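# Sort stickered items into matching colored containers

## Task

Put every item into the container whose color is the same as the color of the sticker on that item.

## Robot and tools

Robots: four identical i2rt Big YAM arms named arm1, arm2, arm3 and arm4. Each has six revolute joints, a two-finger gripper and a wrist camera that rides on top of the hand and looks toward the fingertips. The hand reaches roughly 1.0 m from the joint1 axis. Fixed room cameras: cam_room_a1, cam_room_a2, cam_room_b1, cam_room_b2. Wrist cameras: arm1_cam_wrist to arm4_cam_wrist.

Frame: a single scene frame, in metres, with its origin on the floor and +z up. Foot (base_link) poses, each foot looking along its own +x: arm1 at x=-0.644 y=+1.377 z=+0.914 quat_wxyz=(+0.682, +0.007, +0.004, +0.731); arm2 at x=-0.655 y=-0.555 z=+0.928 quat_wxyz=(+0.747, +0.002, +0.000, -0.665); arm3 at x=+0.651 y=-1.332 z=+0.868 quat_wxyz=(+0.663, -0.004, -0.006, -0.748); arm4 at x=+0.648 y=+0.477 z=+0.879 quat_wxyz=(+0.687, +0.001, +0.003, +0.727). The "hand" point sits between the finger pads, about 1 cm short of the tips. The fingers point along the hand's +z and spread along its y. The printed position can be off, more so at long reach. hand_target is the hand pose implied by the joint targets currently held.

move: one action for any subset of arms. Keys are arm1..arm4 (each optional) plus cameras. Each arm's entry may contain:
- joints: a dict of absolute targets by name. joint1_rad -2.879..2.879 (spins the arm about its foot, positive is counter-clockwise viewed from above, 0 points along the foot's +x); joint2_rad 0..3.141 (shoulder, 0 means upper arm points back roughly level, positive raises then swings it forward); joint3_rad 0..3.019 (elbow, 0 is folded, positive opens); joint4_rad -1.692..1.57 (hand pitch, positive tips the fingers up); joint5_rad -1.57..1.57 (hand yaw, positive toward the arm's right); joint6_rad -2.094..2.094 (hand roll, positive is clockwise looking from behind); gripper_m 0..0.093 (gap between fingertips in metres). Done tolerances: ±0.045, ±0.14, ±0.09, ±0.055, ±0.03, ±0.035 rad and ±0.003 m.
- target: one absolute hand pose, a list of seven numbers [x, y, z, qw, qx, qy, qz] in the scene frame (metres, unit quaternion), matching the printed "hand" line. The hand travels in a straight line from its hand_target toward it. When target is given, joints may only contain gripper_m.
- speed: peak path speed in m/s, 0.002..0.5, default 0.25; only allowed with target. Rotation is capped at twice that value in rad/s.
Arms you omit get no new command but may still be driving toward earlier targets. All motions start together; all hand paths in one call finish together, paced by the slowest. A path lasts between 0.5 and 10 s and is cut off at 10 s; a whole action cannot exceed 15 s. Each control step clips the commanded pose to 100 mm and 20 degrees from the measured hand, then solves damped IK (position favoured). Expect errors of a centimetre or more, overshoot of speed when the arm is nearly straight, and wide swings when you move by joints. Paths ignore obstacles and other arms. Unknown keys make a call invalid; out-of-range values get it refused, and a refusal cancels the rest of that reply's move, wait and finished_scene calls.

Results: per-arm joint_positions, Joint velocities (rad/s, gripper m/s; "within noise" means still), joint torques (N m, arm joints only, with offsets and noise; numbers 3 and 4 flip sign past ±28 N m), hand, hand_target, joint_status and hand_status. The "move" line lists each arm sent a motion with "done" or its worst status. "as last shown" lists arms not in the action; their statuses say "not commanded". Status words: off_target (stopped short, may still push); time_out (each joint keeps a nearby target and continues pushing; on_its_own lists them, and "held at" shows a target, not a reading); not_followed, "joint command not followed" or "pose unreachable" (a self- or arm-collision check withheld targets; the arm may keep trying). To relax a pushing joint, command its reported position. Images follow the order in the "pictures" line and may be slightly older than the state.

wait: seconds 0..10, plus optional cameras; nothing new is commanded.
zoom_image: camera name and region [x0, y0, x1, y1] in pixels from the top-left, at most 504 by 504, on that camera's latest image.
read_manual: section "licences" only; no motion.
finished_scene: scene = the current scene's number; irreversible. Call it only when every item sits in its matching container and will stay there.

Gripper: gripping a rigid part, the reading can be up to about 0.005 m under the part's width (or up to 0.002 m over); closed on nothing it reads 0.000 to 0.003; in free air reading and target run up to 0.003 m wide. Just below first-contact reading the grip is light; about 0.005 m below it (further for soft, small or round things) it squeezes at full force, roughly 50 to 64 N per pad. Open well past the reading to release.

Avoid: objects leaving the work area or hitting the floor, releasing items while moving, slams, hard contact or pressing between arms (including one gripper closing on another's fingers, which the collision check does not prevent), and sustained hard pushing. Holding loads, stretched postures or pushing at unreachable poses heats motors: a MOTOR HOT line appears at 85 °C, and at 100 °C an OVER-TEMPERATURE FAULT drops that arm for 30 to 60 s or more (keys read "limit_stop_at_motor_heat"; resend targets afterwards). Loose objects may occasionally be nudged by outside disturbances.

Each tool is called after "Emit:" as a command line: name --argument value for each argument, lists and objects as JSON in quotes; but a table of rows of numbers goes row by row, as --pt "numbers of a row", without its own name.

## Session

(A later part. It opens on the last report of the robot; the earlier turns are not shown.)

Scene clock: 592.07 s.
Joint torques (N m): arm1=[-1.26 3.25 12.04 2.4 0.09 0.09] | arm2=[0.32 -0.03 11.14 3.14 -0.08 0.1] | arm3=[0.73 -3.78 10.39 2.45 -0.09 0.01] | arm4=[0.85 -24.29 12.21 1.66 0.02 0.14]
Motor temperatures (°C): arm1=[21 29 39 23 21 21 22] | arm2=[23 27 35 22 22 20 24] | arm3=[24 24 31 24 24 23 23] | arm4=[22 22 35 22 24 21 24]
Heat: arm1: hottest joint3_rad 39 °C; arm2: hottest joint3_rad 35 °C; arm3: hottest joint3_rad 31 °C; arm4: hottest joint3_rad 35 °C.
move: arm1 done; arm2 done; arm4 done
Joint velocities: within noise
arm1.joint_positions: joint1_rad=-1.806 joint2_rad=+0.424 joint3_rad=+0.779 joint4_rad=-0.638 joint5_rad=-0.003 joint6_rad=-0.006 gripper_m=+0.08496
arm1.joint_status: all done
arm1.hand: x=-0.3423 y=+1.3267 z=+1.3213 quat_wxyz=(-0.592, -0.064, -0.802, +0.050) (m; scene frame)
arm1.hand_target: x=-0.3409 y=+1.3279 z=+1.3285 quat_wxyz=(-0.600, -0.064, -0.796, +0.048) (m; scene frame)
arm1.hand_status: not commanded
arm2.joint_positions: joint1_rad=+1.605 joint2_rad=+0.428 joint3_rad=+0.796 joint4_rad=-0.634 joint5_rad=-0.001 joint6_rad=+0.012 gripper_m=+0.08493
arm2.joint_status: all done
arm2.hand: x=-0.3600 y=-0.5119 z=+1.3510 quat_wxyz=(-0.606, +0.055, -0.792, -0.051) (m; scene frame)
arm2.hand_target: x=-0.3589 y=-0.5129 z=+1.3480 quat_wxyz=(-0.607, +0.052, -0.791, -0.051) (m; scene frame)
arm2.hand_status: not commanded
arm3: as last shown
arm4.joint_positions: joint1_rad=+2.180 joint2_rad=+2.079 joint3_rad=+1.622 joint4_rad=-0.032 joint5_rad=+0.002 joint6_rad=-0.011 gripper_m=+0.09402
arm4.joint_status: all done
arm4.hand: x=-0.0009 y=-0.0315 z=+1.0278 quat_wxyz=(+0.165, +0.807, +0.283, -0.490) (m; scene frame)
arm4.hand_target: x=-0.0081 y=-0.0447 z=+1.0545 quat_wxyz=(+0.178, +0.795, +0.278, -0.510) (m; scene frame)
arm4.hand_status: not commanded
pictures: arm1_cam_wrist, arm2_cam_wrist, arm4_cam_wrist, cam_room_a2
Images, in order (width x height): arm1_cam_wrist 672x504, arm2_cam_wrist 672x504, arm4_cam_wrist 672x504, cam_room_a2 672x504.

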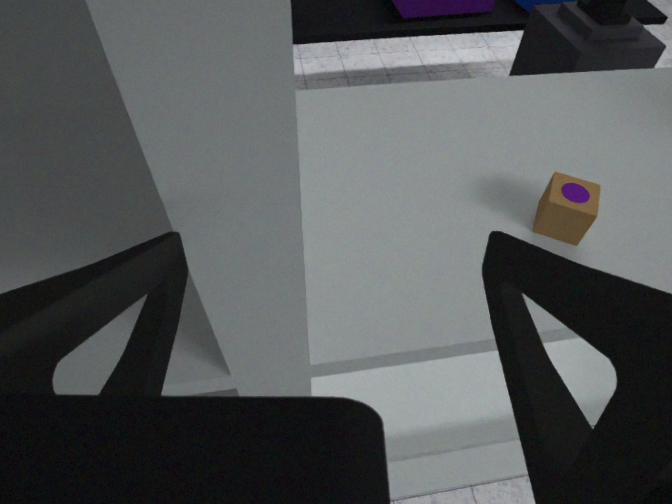

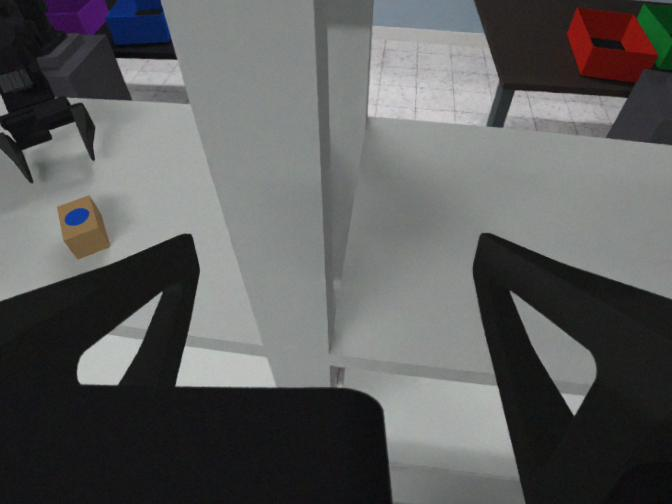

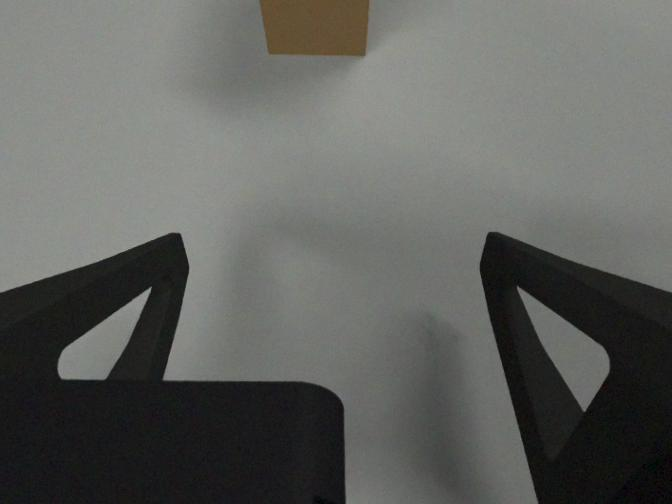

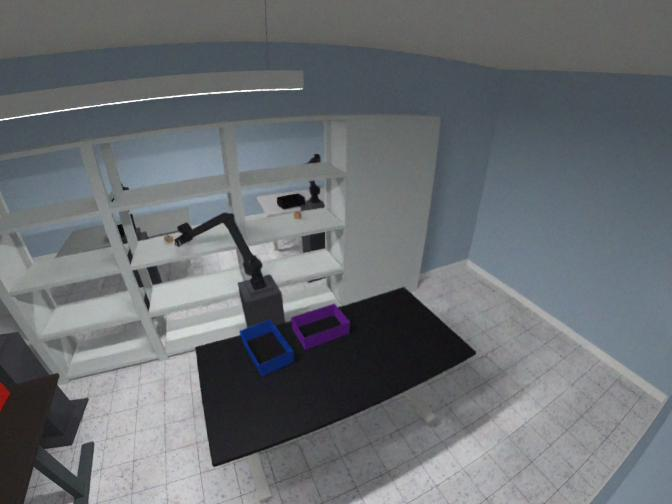

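Emit:
move --arm4 '{"target": [-0.116, -0.137, 1.048, 0.178, 0.795, 0.278, -0.510], "speed": 0.1}' --cameras '["arm4_cam_wrist"]'

Scene clock: 606.37 s.
Joint torques (N m): arm1=[-1.14 3.49 12.03 2.7 0.1 0.08] | arm2=[0.38 0.09 11.11 3.12 -0.07 0.11] | arm3=[0.73 -3.78 10.35 2.51 -0.08 0.01] | arm4=[1.26 -27.75 13.85 1.02 0.18 0.14]
Motor temperatures (°C): arm1=[21 28 39 23 21 21 22] | arm2=[23 27 34 23 22 20 24] | arm3=[24 24 31 24 24 23 23] | arm4=[22 24 40 22 24 21 24]
Heat: arm1: hottest joint3_rad 39 °C; arm2: hottest joint3_rad 34 °C; arm3: hottest joint3_rad 31 °C; arm4: hottest joint3_rad 40 °C.
move: arm4 off_target
Joint velocities: within noise
arm1, arm2, arm3: as last shown
arm4.joint_positions: joint1_rad=+2.184 joint2_rad=+2.513 joint3_rad=+2.452 joint4_rad=-0.377 joint5_rad=+0.002 joint6_rad=-0.009 gripper_m=+0.09402
arm4.joint_status: not commanded
arm4.hand: x=-0.1140 y=-0.1246 z=+1.0550 quat_wxyz=(+0.174, +0.795, +0.280, -0.510) (m; scene frame)
arm4.hand_target: x=-0.1146 y=-0.1359 z=+1.0478 quat_wxyz=(+0.178, +0.794, +0.278, -0.510) (m; scene frame)
arm4.hand_status: off_target (0.014 m and 0.5 deg from the pose sent, 0.157 m and 3.1 deg at the start)
pictures: arm4_cam_wrist
Images, in order (width x height): arm4_cam_wrist 672x504.

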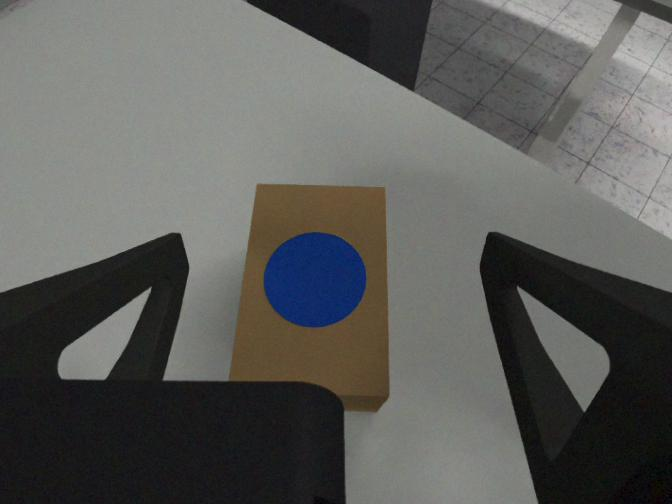

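Emit:
move --arm4 '{"target": [-0.112, -0.137, 1.012, 0.178, 0.795, 0.278, -0.510], "speed": 0.08}' --cameras '["arm4_cam_wrist"]'

Scene clock: 610.73 s.
Joint torques (N m): arm1=[-0.85 3.02 12.01 2.39 0.12 0.11] | arm2=[0.38 -0.09 11.14 3.15 -0.07 0.09] | arm3=[0.67 -3.9 10.4 2.51 -0.08 0.01] | arm4=[1.49 -27.93 9.8 2 0.21 0.14]
Motor temperatures (°C): arm1=[21 27 38 23 21 21 22] | arm2=[23 27 34 23 22 20 24] | arm3=[24 24 31 24 24 23 23] | arm4=[22 25 41 22 24 21 24]
Heat: arm1: hottest joint3_rad 38 °C; arm2: hottest joint3_rad 34 °C; arm3: hottest joint3_rad 31 °C; arm4: hottest joint3_rad 41 °C.
move: arm4 off_target
Joint velocities: within noise
arm1, arm2: as last shown
arm3.joint_positions: joint1_rad=-1.442 joint2_rad=+0.699 joint3_rad=+0.750 joint4_rad=-0.084 joint5_rad=+0.002 joint6_rad=-0.006 gripper_m=+0.09401
arm3.joint_status: not commanded
arm3.hand: x=+0.2476 y=-1.3281 z=+1.3049 quat_wxyz=(-0.005, -0.719, +0.000, +0.695) (m; scene frame)
arm3.hand_target: x=+0.2506 y=-1.3250 z=+1.3164 quat_wxyz=(-0.005, -0.707, +0.005, +0.707) (m; scene frame)
arm3.hand_status: not commanded
arm4.joint_positions: joint1_rad=+2.188 joint2_rad=+2.516 joint3_rad=+2.414 joint4_rad=-0.316 joint5_rad=+0.005 joint6_rad=-0.009 gripper_m=+0.09402
arm4.joint_status: not commanded
arm4.hand: x=-0.1131 y=-0.1280 z=+1.0433 quat_wxyz=(+0.176, +0.789, +0.279, -0.518) (m; scene frame)
arm4.hand_target: x=-0.1102 y=-0.1357 z=+1.0121 quat_wxyz=(+0.178, +0.795, +0.278, -0.510) (m; scene frame)
arm4.hand_status: off_target (0.033 m and 1.2 deg from the pose sent, 0.045 m and 0.5 deg at the start)
pictures: arm4_cam_wrist
Images, in order (width x height): arm4_cam_wrist 672x504.

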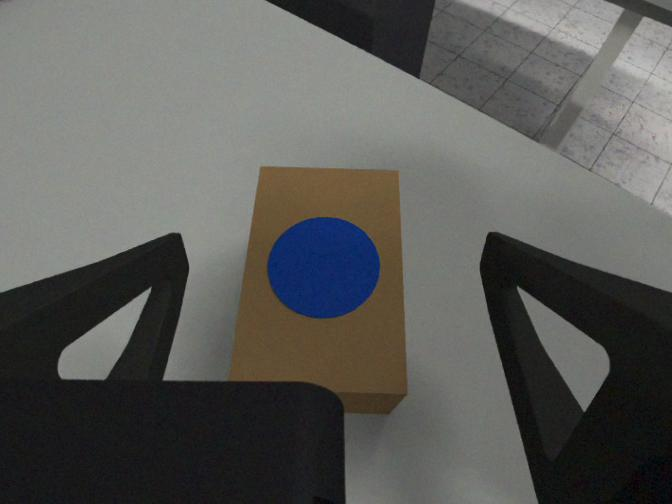

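Emit:
move --arm4 '{"target": [-0.112, -0.137, 0.992, 0.178, 0.795, 0.278, -0.510], "speed": 0.08}' --cameras '["arm4_cam_wrist"]'

Scene clock: 613.77 s.
Joint torques (N m): arm1=[-1.32 3.08 11.96 2.61 0.04 0.08] | arm2=[0.38 0.09 11.1 3.17 -0.08 0.1] | arm3=[0.79 -3.66 10.36 2.51 -0.08 0.01] | arm4=[1.26 -26.93 9.39 2.11 0.2 0.14]
Motor temperatures (°C): arm1=[21 27 38 23 21 21 22] | arm2=[23 27 34 23 22 20 24] | arm3=[24 24 31 24 24 23 23] | arm4=[22 25 41 22 24 21 24]
Heat: arm1: hottest joint3_rad 38 °C; arm2: hottest joint3_rad 34 °C; arm3: hottest joint3_rad 31 °C; arm4: hottest joint3_rad 41 °C.
move: arm4 off_target
Joint velocities: within noise
arm1, arm2, arm3: as last shown
arm4.joint_positions: joint1_rad=+2.188 joint2_rad=+2.518 joint3_rad=+2.386 joint4_rad=-0.273 joint5_rad=+0.006 joint6_rad=-0.009 gripper_m=+0.09402
arm4.joint_status: not commanded
arm4.hand: x=-0.1134 y=-0.1281 z=+1.0341 quat_wxyz=(+0.178, +0.786, +0.277, -0.523) (m; scene frame)
arm4.hand_target: x=-0.1095 y=-0.1351 z=+0.9926 quat_wxyz=(+0.178, +0.795, +0.278, -0.510) (m; scene frame)
arm4.hand_status: off_target (0.043 m and 1.9 deg from the pose sent, 0.052 m and 1.2 deg at the start)
pictures: arm4_cam_wrist
Images, in order (width x height): arm4_cam_wrist 672x504.

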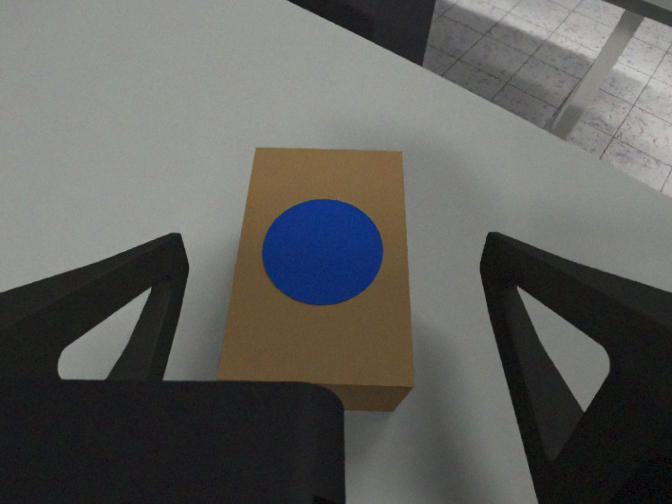

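Emit:
move --arm4 '{"target": [-0.112, -0.137, 0.975, 0.178, 0.795, 0.278, -0.510], "speed": 0.08}' --cameras '["arm4_cam_wrist"]'

Scene clock: 618.00 s.
Joint torques (N m): arm1=[-1.55 2.73 11.99 2.56 0.11 0.11] | arm2=[0.26 -0.03 11.14 3.14 -0.07 0.1] | arm3=[0.79 -3.72 10.35 2.47 -0.09 0] | arm4=[1.67 -27.46 9.65 2.07 0.2 0.13]
Motor temperatures (°C): arm1=[21 27 38 23 21 21 22] | arm2=[23 27 34 23 22 20 24] | arm3=[24 24 31 24 24 23 23] | arm4=[22 25 41 22 24 21 24]
Heat: arm1: hottest joint3_rad 38 °C; arm2: hottest joint3_rad 34 °C; arm3: hottest joint3_rad 31 °C; arm4: hottest joint3_rad 41 °C.
move: arm4 off_target
Joint velocities: within noise
arm1, arm2, arm3: as last shown
arm4.joint_positions: joint1_rad=+2.188 joint2_rad=+2.530 joint3_rad=+2.364 joint4_rad=-0.239 joint5_rad=+0.006 joint6_rad=-0.008 gripper_m=+0.09402
arm4.joint_status: not commanded
arm4.hand: x=-0.1135 y=-0.1282 z=+1.0168 quat_wxyz=(+0.178, +0.786, +0.277, -0.523) (m; scene frame)
arm4.hand_target: x=-0.1093 y=-0.1350 z=+0.9757 quat_wxyz=(+0.178, +0.794, +0.278, -0.510) (m; scene frame)
arm4.hand_status: off_target (0.043 m and 1.8 deg from the pose sent, 0.060 m and 1.8 deg at the start)
pictures: arm4_cam_wrist
Images, in order (width x height): arm4_cam_wrist 672x504.

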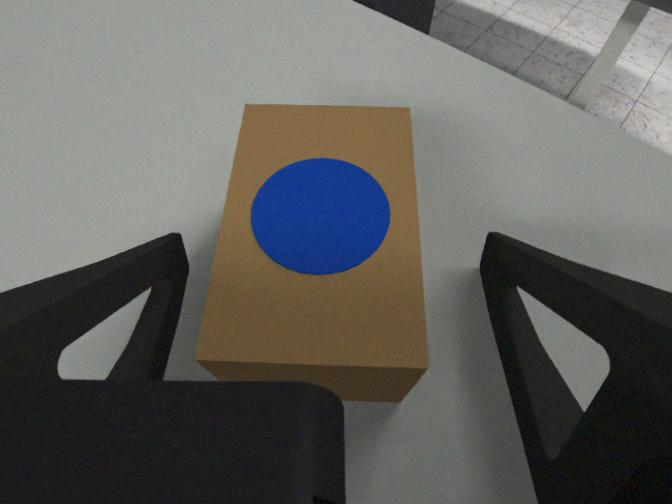

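Emit:
move --arm4 '{"joints": {"gripper_m": 0.036}}' --cameras '["arm4_cam_wrist"]'

Emit:
move --arm4 '{"target": [-0.11, -0.13, 1.07, 0.178, 0.795, 0.278, -0.510], "speed": 0.1}' --cameras '["arm4_cam_wrist"]'

Scene clock: 622.20 s.
Joint torques (N m): arm1=[-1.03 3.19 12.05 2.4 0.1 0.09] | arm2=[0.38 0.03 11.15 3.14 -0.08 0.1] | arm3=[0.73 -3.78 10.37 2.5 -0.09 0] | arm4=[1.44 -27.16 9.65 2.14 0.19 0.14]
Motor temperatures (°C): arm1=[21 27 38 23 21 21 22] | arm2=[23 27 34 23 22 20 24] | arm3=[24 24 31 24 24 23 23] | arm4=[22 25 41 22 24 21 24]
Heat: arm1: hottest joint3_rad 38 °C; arm2: hottest joint3_rad 34 °C; arm3: hottest joint3_rad 31 °C; arm4: hottest joint3_rad 41 °C.
move: arm4 off_target
Joint velocities: within noise
arm1, arm2, arm3: as last shown
arm4.joint_positions: joint1_rad=+2.188 joint2_rad=+2.530 joint3_rad=+2.364 joint4_rad=-0.239 joint5_rad=+0.006 joint6_rad=-0.008 gripper_m=+0.04435
arm4.joint_status: gripper_m off_target (ended at +0.04438, target +0.03600)
arm4.hand: x=-0.1133 y=-0.1284 z=+1.0168 quat_wxyz=(+0.178, +0.786, +0.277, -0.523) (m; scene frame)
arm4.hand_target: x=-0.1094 y=-0.1348 z=+0.9756 quat_wxyz=(+0.178, +0.795, +0.278, -0.510) (m; scene frame)
arm4.hand_status: not commanded
pictures: arm4_cam_wrist
Images, in order (width x height): arm4_cam_wrist 672x504.

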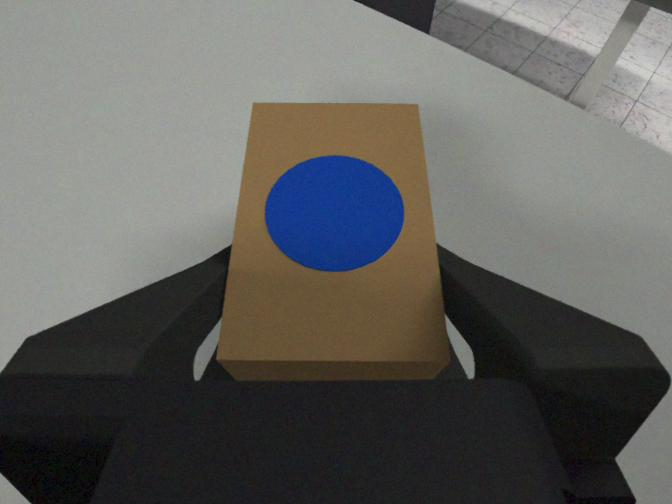

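Scene clock: 623.67 s.
Joint torques (N m): arm1=[-1.49 3.6 11.95 2.44 0.1 0.08] | arm2=[0.32 -0.09 11.15 3.17 -0.08 0.1] | arm3=[0.73 -3.66 10.39 2.5 -0.09 0.01] | arm4=[0.97 -32.56 13.56 0.95 -0.02 0.11]
Motor temperatures (°C): arm1=[21 27 38 23 21 21 22] | arm2=[23 27 34 23 22 20 24] | arm3=[24 24 31 24 24 23 23] | arm4=[22 25 41 22 24 21 25]
Heat: arm1: hottest joint3_rad 38 °C; arm2: hottest joint3_rad 34 °C; arm3: hottest joint3_rad 31 °C; arm4: hottest joint3_rad 41 °C.
move: arm4 off_target
Joint velocities: within noise
arm1, arm2, arm3: as last shown
arm4.joint_positions: joint1_rad=+2.188 joint2_rad=+2.514 joint3_rad=+2.394 joint4_rad=-0.379 joint5_rad=+0.006 joint6_rad=-0.006 gripper_m=+0.04435
arm4.joint_status: not commanded
arm4.hand: x=-0.1054 y=-0.1221 z=+1.0191 quat_wxyz=(+0.166, +0.810, +0.285, -0.486) (m; scene frame)
arm4.hand_target: x=-0.1077 y=-0.1281 z=+1.0697 quat_wxyz=(+0.178, +0.794, +0.278, -0.510) (m; scene frame)
arm4.hand_status: off_target (0.052 m and 3.6 deg from the pose sent, 0.053 m and 1.8 deg at the start)
pictures: arm4_cam_wrist
Images, in order (width x height): arm4_cam_wrist 672x504.

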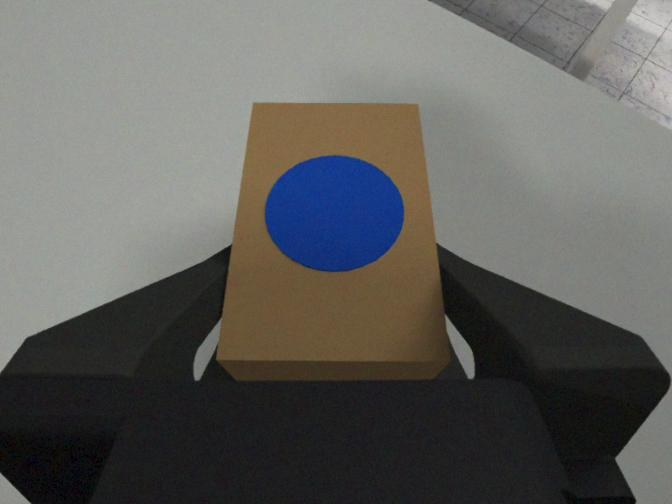

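Emit:
move --arm4 '{"joints": {"joint2_rad": 0.981, "joint3_rad": 0.635, "joint4_rad": -0.091}}' --cameras '[]'

Emit:
move --arm4 '{"joints": {"joint2_rad": 0.566, "joint3_rad": 0.70, "joint4_rad": -0.658}}' --cameras '[]'

Emit:
move --arm4 '{"joints": {"joint1_rad": -1.802}}' --cameras '["cam_room_a2", "arm4_cam_wrist"]'

Emit:
move --arm4 '{"joints": {"joint2_rad": 1.660, "joint3_rad": 0.62, "joint4_rad": 0.517}}' --cameras '["cam_room_a2", "arm4_cam_wrist"]'

Scene clock: 659.73 s.
Joint torques (N m): arm1=[-1.03 2.84 12 2.52 0.09 0.1] | arm2=[0.44 -0.03 11.14 3.17 -0.08 0.1] | arm3=[0.73 -3.72 10.33 2.48 -0.08 0] | arm4=[1.03 -7.88 10.14 1.73 0 0.12]
Motor temperatures (°C): arm1=[21 26 38 23 21 21 22] | arm2=[23 26 33 23 22 20 23] | arm3=[24 24 31 24 24 23 23] | arm4=[22 33 42 22 24 21 26]
Heat: arm1: hottest joint3_rad 38 °C; arm2: hottest joint3_rad 33 °C; arm3: hottest joint3_rad 31 °C; arm4: hottest joint3_rad 42 °C.
move: arm4 done
Joint velocities: within noise
arm1, arm2, arm3: as last shown
arm4.joint_positions: joint1_rad=+2.188 joint2_rad=+0.995 joint3_rad=+0.622 joint4_rad=-0.100 joint5_rad=+0.006 joint6_rad=-0.006 gripper_m=+0.04435
arm4.joint_status: all done
arm4.hand: x=+0.2986 y=+0.2003 z=+1.1154 quat_wxyz=(+0.169, +0.804, +0.282, -0.496) (m; scene frame)
arm4.hand_target: x=+0.2976 y=+0.1974 z=+1.1313 quat_wxyz=(+0.178, +0.795, +0.278, -0.510) (m; scene frame)
arm4.hand_status: not commanded
pictures: none
No camera images: "cameras" was empty.

Scene clock: 660.97 s.
Joint torques (N m): arm1=[-1.44 3.43 11.86 2.55 0.08 0.1] | arm2=[0.38 -0.09 11.11 3.14 -0.07 0.1] | arm3=[0.73 -3.78 10.36 2.52 -0.08 0] | arm4=[0.91 -0.21 13.35 1.07 -0.03 0.11]
Motor temperatures (°C): arm1=[21 26 38 23 21 21 22] | arm2=[23 26 33 23 22 20 23] | arm3=[24 24 31 24 24 23 23] | arm4=[22 33 42 22 24 21 26]
Heat: arm1: hottest joint3_rad 38 °C; arm2: hottest joint3_rad 33 °C; arm3: hottest joint3_rad 31 °C; arm4: hottest joint3_rad 42 °C.
move: arm4 done
Joint velocities: within noise
arm1.joint_positions: joint1_rad=-1.806 joint2_rad=+0.424 joint3_rad=+0.779 joint4_rad=-0.638 joint5_rad=-0.003 joint6_rad=-0.006 gripper_m=+0.08496
arm1.joint_status: not commanded
arm1.hand: x=-0.3423 y=+1.3267 z=+1.3213 quat_wxyz=(-0.592, -0.064, -0.802, +0.050) (m; scene frame)
arm1.hand_target: x=-0.3409 y=+1.3279 z=+1.3285 quat_wxyz=(-0.600, -0.064, -0.796, +0.048) (m; scene frame)
arm1.hand_status: not commanded
arm2.joint_positions: joint1_rad=+1.605 joint2_rad=+0.428 joint3_rad=+0.796 joint4_rad=-0.634 joint5_rad=-0.001 joint6_rad=+0.012 gripper_m=+0.08493
arm2.joint_status: not commanded
arm2.hand: x=-0.3600 y=-0.5119 z=+1.3510 quat_wxyz=(-0.606, +0.055, -0.792, -0.051) (m; scene frame)
arm2.hand_target: x=-0.3589 y=-0.5129 z=+1.3480 quat_wxyz=(-0.607, +0.052, -0.791, -0.051) (m; scene frame)
arm2.hand_status: not commanded
arm3: as last shown
arm4.joint_positions: joint1_rad=+2.188 joint2_rad=+0.561 joint3_rad=+0.650 joint4_rad=-0.648 joint5_rad=+0.006 joint6_rad=-0.006 gripper_m=+0.04435
arm4.joint_status: all done
arm4.hand: x=+0.3933 y=+0.2759 z=+1.1741 quat_wxyz=(+0.157, +0.824, +0.290, -0.461) (m; scene frame)
arm4.hand_target: x=+0.3914 y=+0.2726 z=+1.1999 quat_wxyz=(+0.165, +0.816, +0.286, -0.474) (m; scene frame)
arm4.hand_status: not commanded
pictures: none
No camera images: "cameras" was empty.

Scene clock: 663.63 s.
Joint torques (N m): arm1=[-1.67 3.55 11.99 2.48 0.06 0.06] | arm2=[0.32 0.03 11.11 3.15 -0.08 0.1] | arm3=[0.73 -3.66 10.32 2.51 -0.1 0.02] | arm4=[0.85 -0.62 13.2 0.94 -0.01 0.13]
Motor temperatures (°C): arm1=[21 25 38 23 21 21 22] | arm2=[23 26 33 23 22 20 23] | arm3=[24 24 31 24 24 23 23] | arm4=[22 32 42 22 24 21 26]
Heat: arm1: hottest joint3_rad 38 °C; arm2: hottest joint3_rad 33 °C; arm3: hottest joint3_rad 31 °C; arm4: hottest joint3_rad 42 °C.
move: arm4 done
Joint velocities: within noise
arm1, arm2, arm3: as last shown
arm4.joint_positions: joint1_rad=-1.799 joint2_rad=+0.561 joint3_rad=+0.650 joint4_rad=-0.648 joint5_rad=+0.007 joint6_rad=-0.006 gripper_m=+0.04436
arm4.joint_status: all done
arm4.hand: x=+0.9705 y=+0.4209 z=+1.1708 quat_wxyz=(-0.480, -0.073, -0.873, +0.048) (m; scene frame)
arm4.hand_target: x=+0.9742 y=+0.4200 z=+1.1966 quat_wxyz=(-0.496, -0.076, -0.864, +0.046) (m; scene frame)
arm4.hand_status: not commanded
pictures: arm4_cam_wrist, cam_room_a2
Images, in order (width x height): arm4_cam_wrist 672x504, cam_room_a2 672x504.

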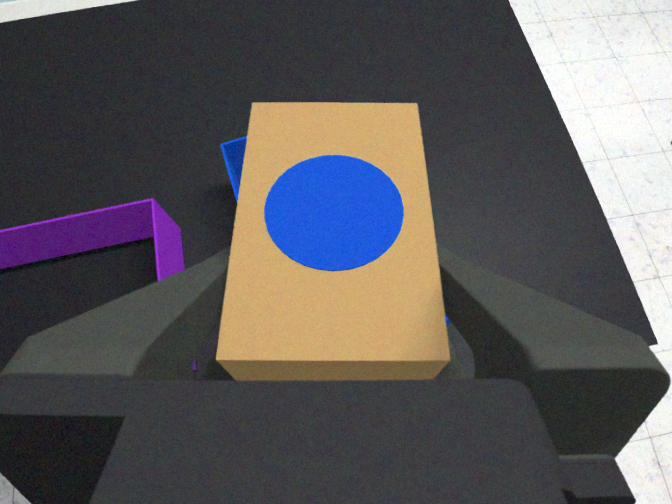

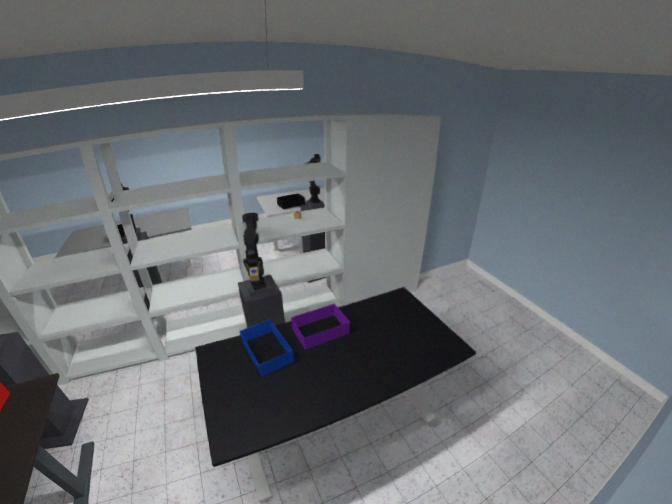

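Scene clock: 665.30 s.
Joint torques (N m): arm1=[-1.32 3.6 12.07 2.41 0.07 0.09] | arm2=[0.32 -0.03 11.1 3.14 -0.08 0.1] | arm3=[0.79 -3.66 10.4 2.51 -0.09 0] | arm4=[0.32 -11.63 5.64 2.28 -0.03 0.12]
Motor temperatures (°C): arm1=[21 25 38 23 21 21 22] | arm2=[23 26 33 23 22 20 23] | arm3=[24 24 31 24 24 23 23] | arm4=[22 32 42 22 24 21 26]
Heat: arm1: hottest joint3_rad 38 °C; arm2: hottest joint3_rad 33 °C; arm3: hottest joint3_rad 31 °C; arm4: hottest joint3_rad 42 °C.
move: arm4 done
Joint velocities: within noise
arm1, arm2: as last shown
arm3.joint_positions: joint1_rad=-1.442 joint2_rad=+0.699 joint3_rad=+0.750 joint4_rad=-0.084 joint5_rad=+0.002 joint6_rad=-0.006 gripper_m=+0.09401
arm3.joint_status: not commanded
arm3.hand: x=+0.2476 y=-1.3281 z=+1.3049 quat_wxyz=(-0.005, -0.719, +0.000, +0.695) (m; scene frame)
arm3.hand_target: x=+0.2506 y=-1.3250 z=+1.3164 quat_wxyz=(-0.005, -0.707, +0.005, +0.707) (m; scene frame)
arm3.hand_status: not commanded
arm4.joint_positions: joint1_rad=-1.799 joint2_rad=+1.650 joint3_rad=+0.620 joint4_rad=+0.495 joint5_rad=+0.007 joint6_rad=-0.006 gripper_m=+0.04436
arm4.joint_status: all done
arm4.hand: x=+1.1677 y=+0.3857 z=+0.9266 quat_wxyz=(-0.491, -0.073, -0.867, +0.048) (m; scene frame)
arm4.hand_target: x=+1.1694 y=+0.3844 z=+0.9260 quat_wxyz=(-0.496, -0.076, -0.864, +0.046) (m; scene frame)
arm4.hand_status: not commanded
pictures: arm4_cam_wrist, cam_room_a2
Images, in order (width x height): arm4_cam_wrist 672x504, cam_room_a2 672x504.

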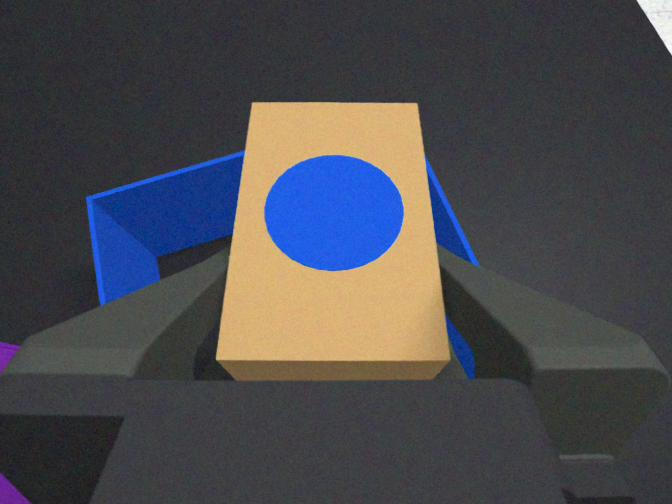

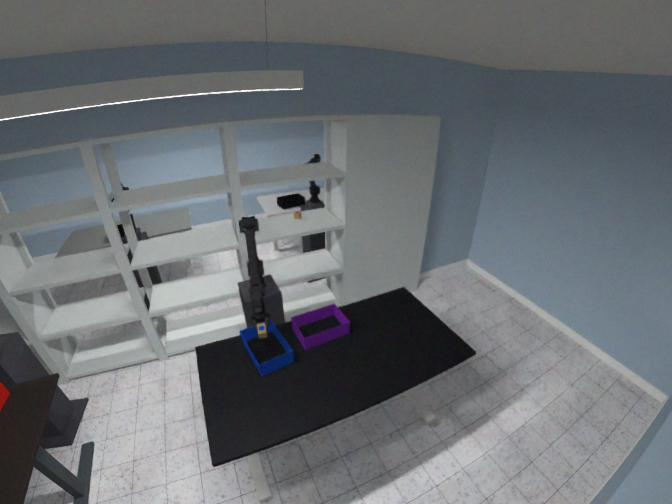

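Emit:
move --arm4 '{"target": [1.17, 0.39, 0.79, -0.535, -0.0752, -0.84, 0.0479], "speed": 0.15}' --cameras '["cam_room_a2", "arm4_cam_wrist"]'

Emit:
zoom_image --camera "cam_room_a2" --region '[200, 240, 380, 390]'

Scene clock: 692.07 s.
Joint torques (N m): arm1=[-1.67 3.55 11.74 2.47 0.05 0.09] | arm2=[0.38 -0.09 11.11 3.14 -0.08 0.1] | arm3=[0.73 -3.72 10.35 2.52 -0.08 0.02] | arm4=[1.03 -14.92 2.48 2.13 0.22 0.18]
Motor temperatures (°C): arm1=[21 25 38 23 21 21 22] | arm2=[23 26 33 23 22 20 23] | arm3=[24 24 31 24 24 23 23] | arm4=[22 28 38 22 24 21 26]
Heat: arm1: hottest joint3_rad 38 °C; arm2: hottest joint3_rad 33 °C; arm3: hottest joint3_rad 31 °C; arm4: hottest joint3_rad 38 °C.
move: arm4 done
Joint velocities: within noise
arm1, arm2, arm3: as last shown
arm4.joint_positions: joint1_rad=-1.795 joint2_rad=+2.187 joint3_rad=+0.630 joint4_rad=+1.095 joint5_rad=+0.012 joint6_rad=-0.002 gripper_m=+0.04436
arm4.joint_status: not commanded
arm4.hand: x=+1.1611 y=+0.3873 z=+0.7857 quat_wxyz=(-0.522, -0.073, -0.848, +0.051) (m; scene frame)
arm4.hand_target: x=+1.1697 y=+0.3901 z=+0.7900 quat_wxyz=(-0.535, -0.075, -0.840, +0.048) (m; scene frame)
arm4.hand_status: done (0.010 m and 1.8 deg from the pose sent, 0.137 m and 5.9 deg at the start)
pictures: arm4_cam_wrist, cam_room_a2
Images, in order (width x height): arm4_cam_wrist 672x504, cam_room_a2 672x504.

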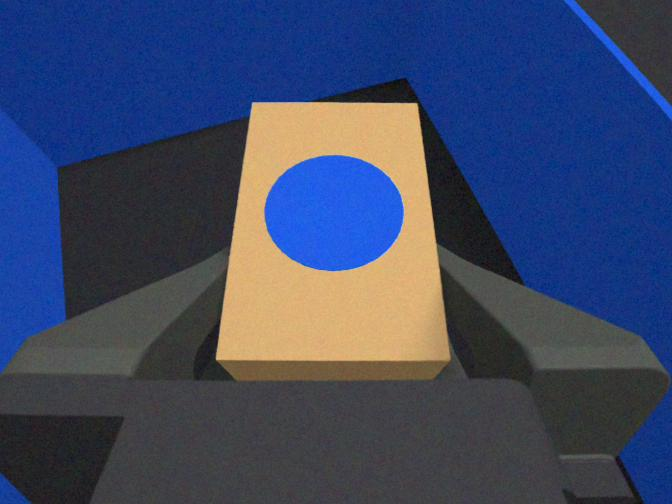

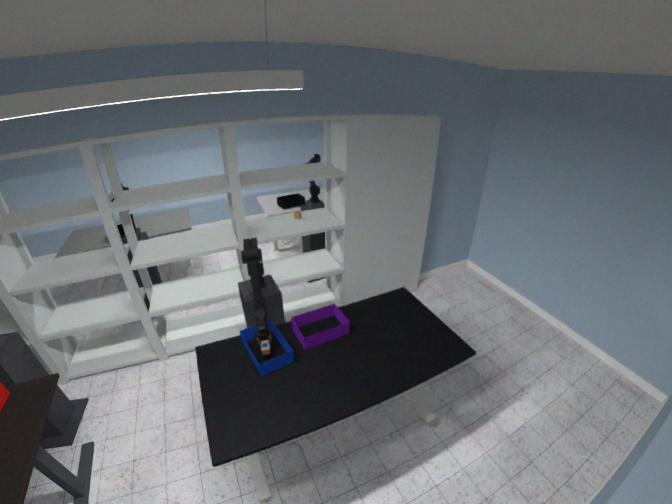

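Scaled by 2.800.

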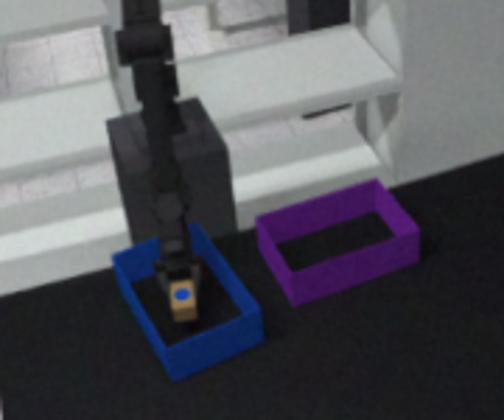

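Emit:
move --arm4 '{"target": [1.175, 0.39, 0.768, -0.54, -0.0746, -0.835, 0.048], "speed": 0.06}' --cameras '["arm4_cam_wrist"]'

Scene clock: 699.73 s.
Joint torques (N m): arm1=[-1.44 3.31 11.95 2.56 0.08 0.15] | arm2=[0.44 -0.15 11.14 3.14 -0.08 0.1] | arm3=[0.79 -3.72 10.4 2.48 -0.08 0.01] | arm4=[1.32 -14.68 2.4 2.22 0.22 0.17]
Motor temperatures (°C): arm1=[21 25 38 23 21 21 22] | arm2=[23 26 33 23 22 20 23] | arm3=[24 24 31 24 24 23 23] | arm4=[22 28 37 22 24 21 26]
Heat: arm1: hottest joint3_rad 38 °C; arm2: hottest joint3_rad 33 °C; arm3: hottest joint3_rad 31 °C; arm4: hottest joint3_rad 37 °C.
move: arm4 done
Joint velocities: within noise
arm1, arm2, arm3: as last shown
arm4.joint_positions: joint1_rad=-1.794 joint2_rad=+2.262 joint3_rad=+0.668 joint4_rad=+1.157 joint5_rad=+0.014 joint6_rad=-0.001 gripper_m=+0.04436
arm4.joint_status: not commanded
arm4.hand: x=+1.1690 y=+0.3864 z=+0.7698 quat_wxyz=(-0.533, -0.072, -0.842, +0.052) (m; scene frame)
arm4.hand_target: x=+1.1748 y=+0.3900 z=+0.7681 quat_wxyz=(-0.541, -0.075, -0.837, +0.048) (m; scene frame)
arm4.hand_status: done (0.007 m and 1.2 deg from the pose sent, 0.023 m and 2.6 deg at the start)
pictures: arm4_cam_wrist
Images, in order (width x height): arm4_cam_wrist 672x504.

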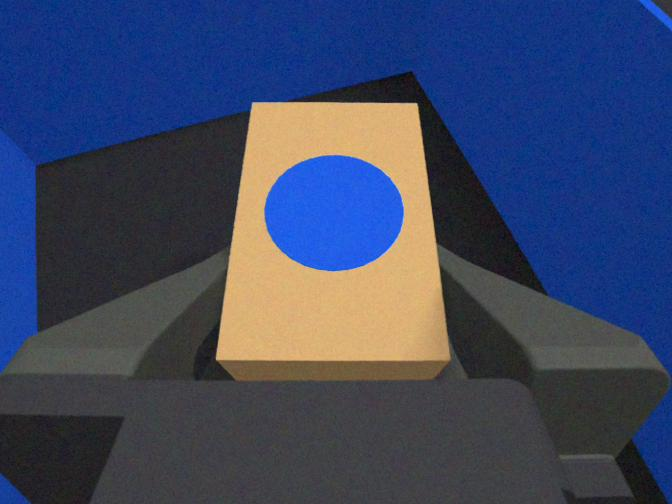

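Emit:
move --arm4 '{"target": [1.18, 0.39, 0.752, -0.54, -0.0746, -0.835, 0.048], "speed": 0.06}' --cameras '["arm4_cam_wrist"]'

Scene clock: 704.97 s.
Joint torques (N m): arm1=[-1.38 3.25 12.07 2.44 0.06 0.08] | arm2=[0.32 -0.09 11.11 3.15 -0.07 0.1] | arm3=[0.73 -3.78 10.37 2.5 -0.09 0.01] | arm4=[1.32 -14.68 2.04 2.15 0.2 0.17]
Motor temperatures (°C): arm1=[21 25 38 23 21 21 22] | arm2=[23 25 33 23 22 20 23] | arm3=[24 24 31 24 24 23 23] | arm4=[22 27 36 22 24 21 26]
Heat: arm1: hottest joint3_rad 38 °C; arm2: hottest joint3_rad 33 °C; arm3: hottest joint3_rad 31 °C; arm4: hottest joint3_rad 36 °C.
move: arm4 done
Joint velocities: within noise
arm1, arm2, arm3: as last shown
arm4.joint_positions: joint1_rad=-1.791 joint2_rad=+2.312 joint3_rad=+0.703 joint4_rad=+1.177 joint5_rad=+0.015 joint6_rad=+0.000 gripper_m=+0.04436
arm4.joint_status: not commanded
arm4.hand: x=+1.1758 y=+0.3862 z=+0.7558 quat_wxyz=(-0.535, -0.072, -0.840, +0.052) (m; scene frame)
arm4.hand_target: x=+1.1799 y=+0.3900 z=+0.7522 quat_wxyz=(-0.541, -0.075, -0.836, +0.048) (m; scene frame)
arm4.hand_status: done (0.007 m and 1.0 deg from the pose sent, 0.021 m and 1.2 deg at the start)
pictures: arm4_cam_wrist
Images, in order (width x height): arm4_cam_wrist 672x504.

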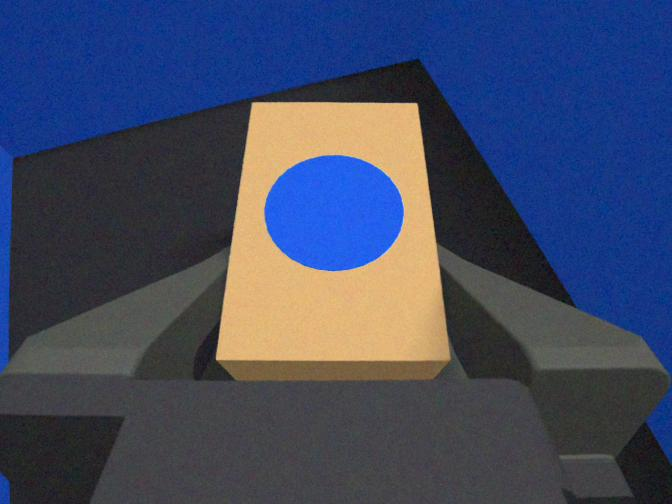

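Emit:
move --arm4 '{"target": [1.182, 0.391, 0.74, -0.54, -0.0746, -0.835, 0.048], "speed": 0.06}' --cameras '["arm4_cam_wrist"]'

Scene clock: 708.60 s.
Joint torques (N m): arm1=[-0.85 3.6 11.93 2.28 0.07 0.08] | arm2=[0.26 -0.09 11.14 3.17 -0.07 0.09] | arm3=[0.73 -3.84 10.36 2.5 -0.1 0.01] | arm4=[1.55 -14.8 1.88 2.1 0.22 0.18]
Motor temperatures (°C): arm1=[21 25 38 23 21 21 22] | arm2=[23 25 33 23 22 20 23] | arm3=[24 24 31 24 24 23 23] | arm4=[22 27 35 22 24 21 26]
Heat: arm1: hottest joint3_rad 38 °C; arm2: hottest joint3_rad 33 °C; arm3: hottest joint3_rad 31 °C; arm4: hottest joint3_rad 35 °C.
move: arm4 done
Joint velocities: within noise
arm1, arm2, arm3: as last shown
arm4.joint_positions: joint1_rad=-1.788 joint2_rad=+2.347 joint3_rad=+0.724 joint4_rad=+1.196 joint5_rad=+0.019 joint6_rad=+0.001 gripper_m=+0.04436
arm4.joint_status: not commanded
arm4.hand: x=+1.1792 y=+0.3868 z=+0.7466 quat_wxyz=(-0.537, -0.072, -0.839, +0.053) (m; scene frame)
arm4.hand_target: x=+1.1817 y=+0.3910 z=+0.7401 quat_wxyz=(-0.541, -0.075, -0.837, +0.048) (m; scene frame)
arm4.hand_status: done (0.008 m and 0.8 deg from the pose sent, 0.018 m and 1.1 deg at the start)
pictures: arm4_cam_wrist
Images, in order (width x height): arm4_cam_wrist 672x504.

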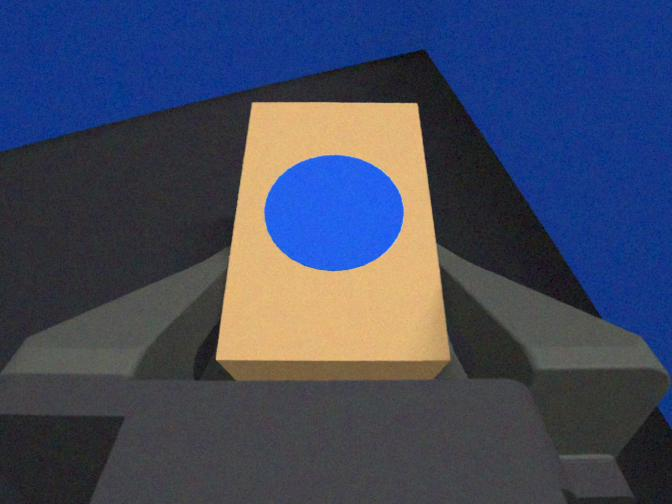

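Emit:
move --arm4 '{"target": [1.182, 0.391, 0.725, -0.54, -0.0746, -0.835, 0.048], "speed": 0.06}' --cameras '["arm4_cam_wrist"]'

Scene clock: 712.10 s.
Joint torques (N m): arm1=[-1.67 3.37 11.97 2.28 0.11 0.09] | arm2=[0.5 0.03 11.1 3.19 -0.08 0.1] | arm3=[0.73 -3.78 10.33 2.48 -0.09 -0.01] | arm4=[1.9 -10.64 3.15 1.99 0.22 0.15]
Motor temperatures (°C): arm1=[21 25 38 23 21 21 22] | arm2=[23 25 33 23 22 20 23] | arm3=[24 24 31 24 24 23 23] | arm4=[22 27 35 22 24 21 26]
Heat: arm1: hottest joint3_rad 38 °C; arm2: hottest joint3_rad 33 °C; arm3: hottest joint3_rad 31 °C; arm4: hottest joint3_rad 35 °C.
move: arm4 off_target
Joint velocities: within noise
arm1, arm2, arm3: as last shown
arm4.joint_positions: joint1_rad=-1.788 joint2_rad=+2.352 joint3_rad=+0.724 joint4_rad=+1.229 joint5_rad=+0.019 joint6_rad=+0.001 gripper_m=+0.04436
arm4.joint_status: not commanded
arm4.hand: x=+1.1811 y=+0.3865 z=+0.7514 quat_wxyz=(-0.549, -0.072, -0.831, +0.054) (m; scene frame)
arm4.hand_target: x=+1.1802 y=+0.3912 z=+0.7259 quat_wxyz=(-0.540, -0.075, -0.837, +0.048) (m; scene frame)
arm4.hand_status: off_target (0.027 m and 1.3 deg from the pose sent, 0.022 m and 0.8 deg at the start)
pictures: arm4_cam_wrist
Images, in order (width x height): arm4_cam_wrist 672x504.

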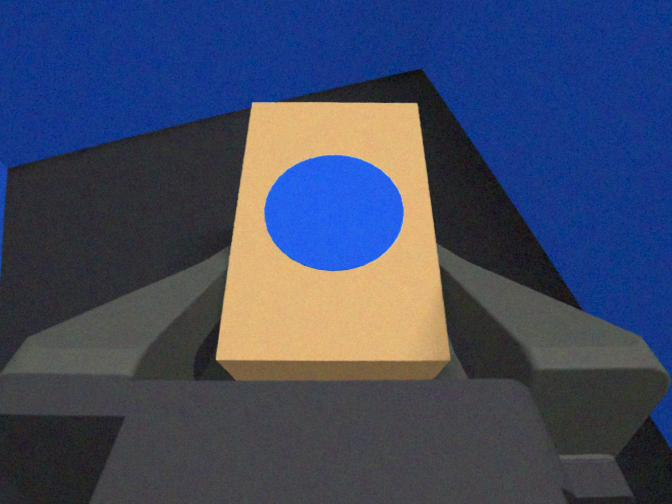

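Emit:
move --arm4 '{"target": [1.18, 0.391, 0.745, -0.55, -0.0736, -0.829, 0.049], "speed": 0.06}' --cameras '[]'

Emit:
move --arm4 '{"joints": {"gripper_m": 0.08}}' --cameras '["arm4_cam_wrist"]'

Scene clock: 716.80 s.
Joint torques (N m): arm1=[-1.55 3.49 12.08 2.59 0.06 0.11] | arm2=[0.38 -0.03 11.14 3.17 -0.08 0.1] | arm3=[0.67 -3.78 10.39 2.51 -0.08 0] | arm4=[1.44 -14.21 1.21 1.96 0.16 0.21]
Motor temperatures (°C): arm1=[21 25 38 23 21 21 22] | arm2=[23 25 33 23 22 20 23] | arm3=[24 24 31 24 24 23 23] | arm4=[22 26 34 22 24 21 26]
Heat: arm1: hottest joint3_rad 38 °C; arm2: hottest joint3_rad 33 °C; arm3: hottest joint3_rad 31 °C; arm4: hottest joint3_rad 34 °C.
move: arm4 done
Joint velocities: within noise
arm1.joint_positions: joint1_rad=-1.806 joint2_rad=+0.424 joint3_rad=+0.779 joint4_rad=-0.638 joint5_rad=-0.003 joint6_rad=-0.006 gripper_m=+0.08496
arm1.joint_status: not commanded
arm1.hand: x=-0.3423 y=+1.3267 z=+1.3213 quat_wxyz=(-0.592, -0.064, -0.802, +0.050) (m; scene frame)
arm1.hand_target: x=-0.3409 y=+1.3279 z=+1.3285 quat_wxyz=(-0.600, -0.064, -0.796, +0.048) (m; scene frame)
arm1.hand_status: not commanded
arm2.joint_positions: joint1_rad=+1.605 joint2_rad=+0.428 joint3_rad=+0.796 joint4_rad=-0.634 joint5_rad=-0.001 joint6_rad=+0.012 gripper_m=+0.08493
arm2.joint_status: not commanded
arm2.hand: x=-0.3600 y=-0.5119 z=+1.3510 quat_wxyz=(-0.606, +0.055, -0.792, -0.051) (m; scene frame)
arm2.hand_target: x=-0.3589 y=-0.5129 z=+1.3480 quat_wxyz=(-0.607, +0.052, -0.791, -0.051) (m; scene frame)
arm2.hand_status: not commanded
arm3: as last shown
arm4.joint_positions: joint1_rad=-1.788 joint2_rad=+2.352 joint3_rad=+0.723 joint4_rad=+1.236 joint5_rad=+0.019 joint6_rad=+0.001 gripper_m=+0.04436
arm4.joint_status: not commanded
arm4.hand: x=+1.1814 y=+0.3864 z=+0.7528 quat_wxyz=(-0.551, -0.072, -0.830, +0.054) (m; scene frame)
arm4.hand_target: x=+1.1798 y=+0.3910 z=+0.7451 quat_wxyz=(-0.550, -0.074, -0.830, +0.049) (m; scene frame)
arm4.hand_status: done (0.009 m and 0.6 deg from the pose sent, 0.008 m and 0.6 deg at the start)
pictures: none
No camera images: "cameras" was empty.

Scene clock: 717.37 s.
Joint torques (N m): arm1=[-0.85 3.43 11.96 2.52 0.1 0.11] | arm2=[0.38 -0.09 11.11 3.15 -0.07 0.1] | arm3=[0.73 -3.72 10.37 2.5 -0.08 0] | arm4=[1.08 -14.68 1.17 1.89 0.17 0.16]
Motor temperatures (°C): arm1=[21 25 38 23 21 21 22] | arm2=[23 25 33 23 22 20 23] | arm3=[24 24 31 24 24 23 23] | arm4=[22 26 34 22 24 21 26]
Heat: arm1: hottest joint3_rad 38 °C; arm2: hottest joint3_rad 33 °C; arm3: hottest joint3_rad 31 °C; arm4: hottest joint3_rad 34 °C.
move: arm4 done
Joint velocities: within noise
arm1, arm2, arm3: as last shown
arm4.joint_positions: joint1_rad=-1.788 joint2_rad=+2.352 joint3_rad=+0.723 joint4_rad=+1.238 joint5_rad=+0.019 joint6_rad=+0.002 gripper_m=+0.07991
arm4.joint_status: all done
arm4.hand: x=+1.1816 y=+0.3864 z=+0.7532 quat_wxyz=(-0.552, -0.072, -0.829, +0.054) (m; scene frame)
arm4.hand_target: x=+1.1798 y=+0.3910 z=+0.7451 quat_wxyz=(-0.550, -0.074, -0.830, +0.049) (m; scene frame)
arm4.hand_status: not commanded
pictures: arm4_cam_wrist
Images, in order (width x height): arm4_cam_wrist 672x504.

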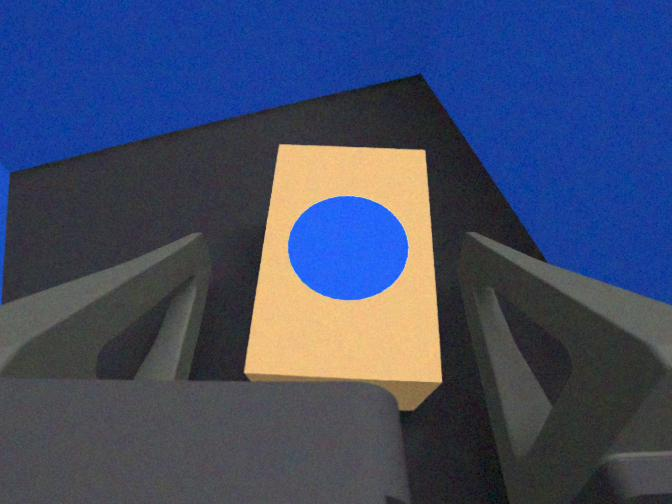

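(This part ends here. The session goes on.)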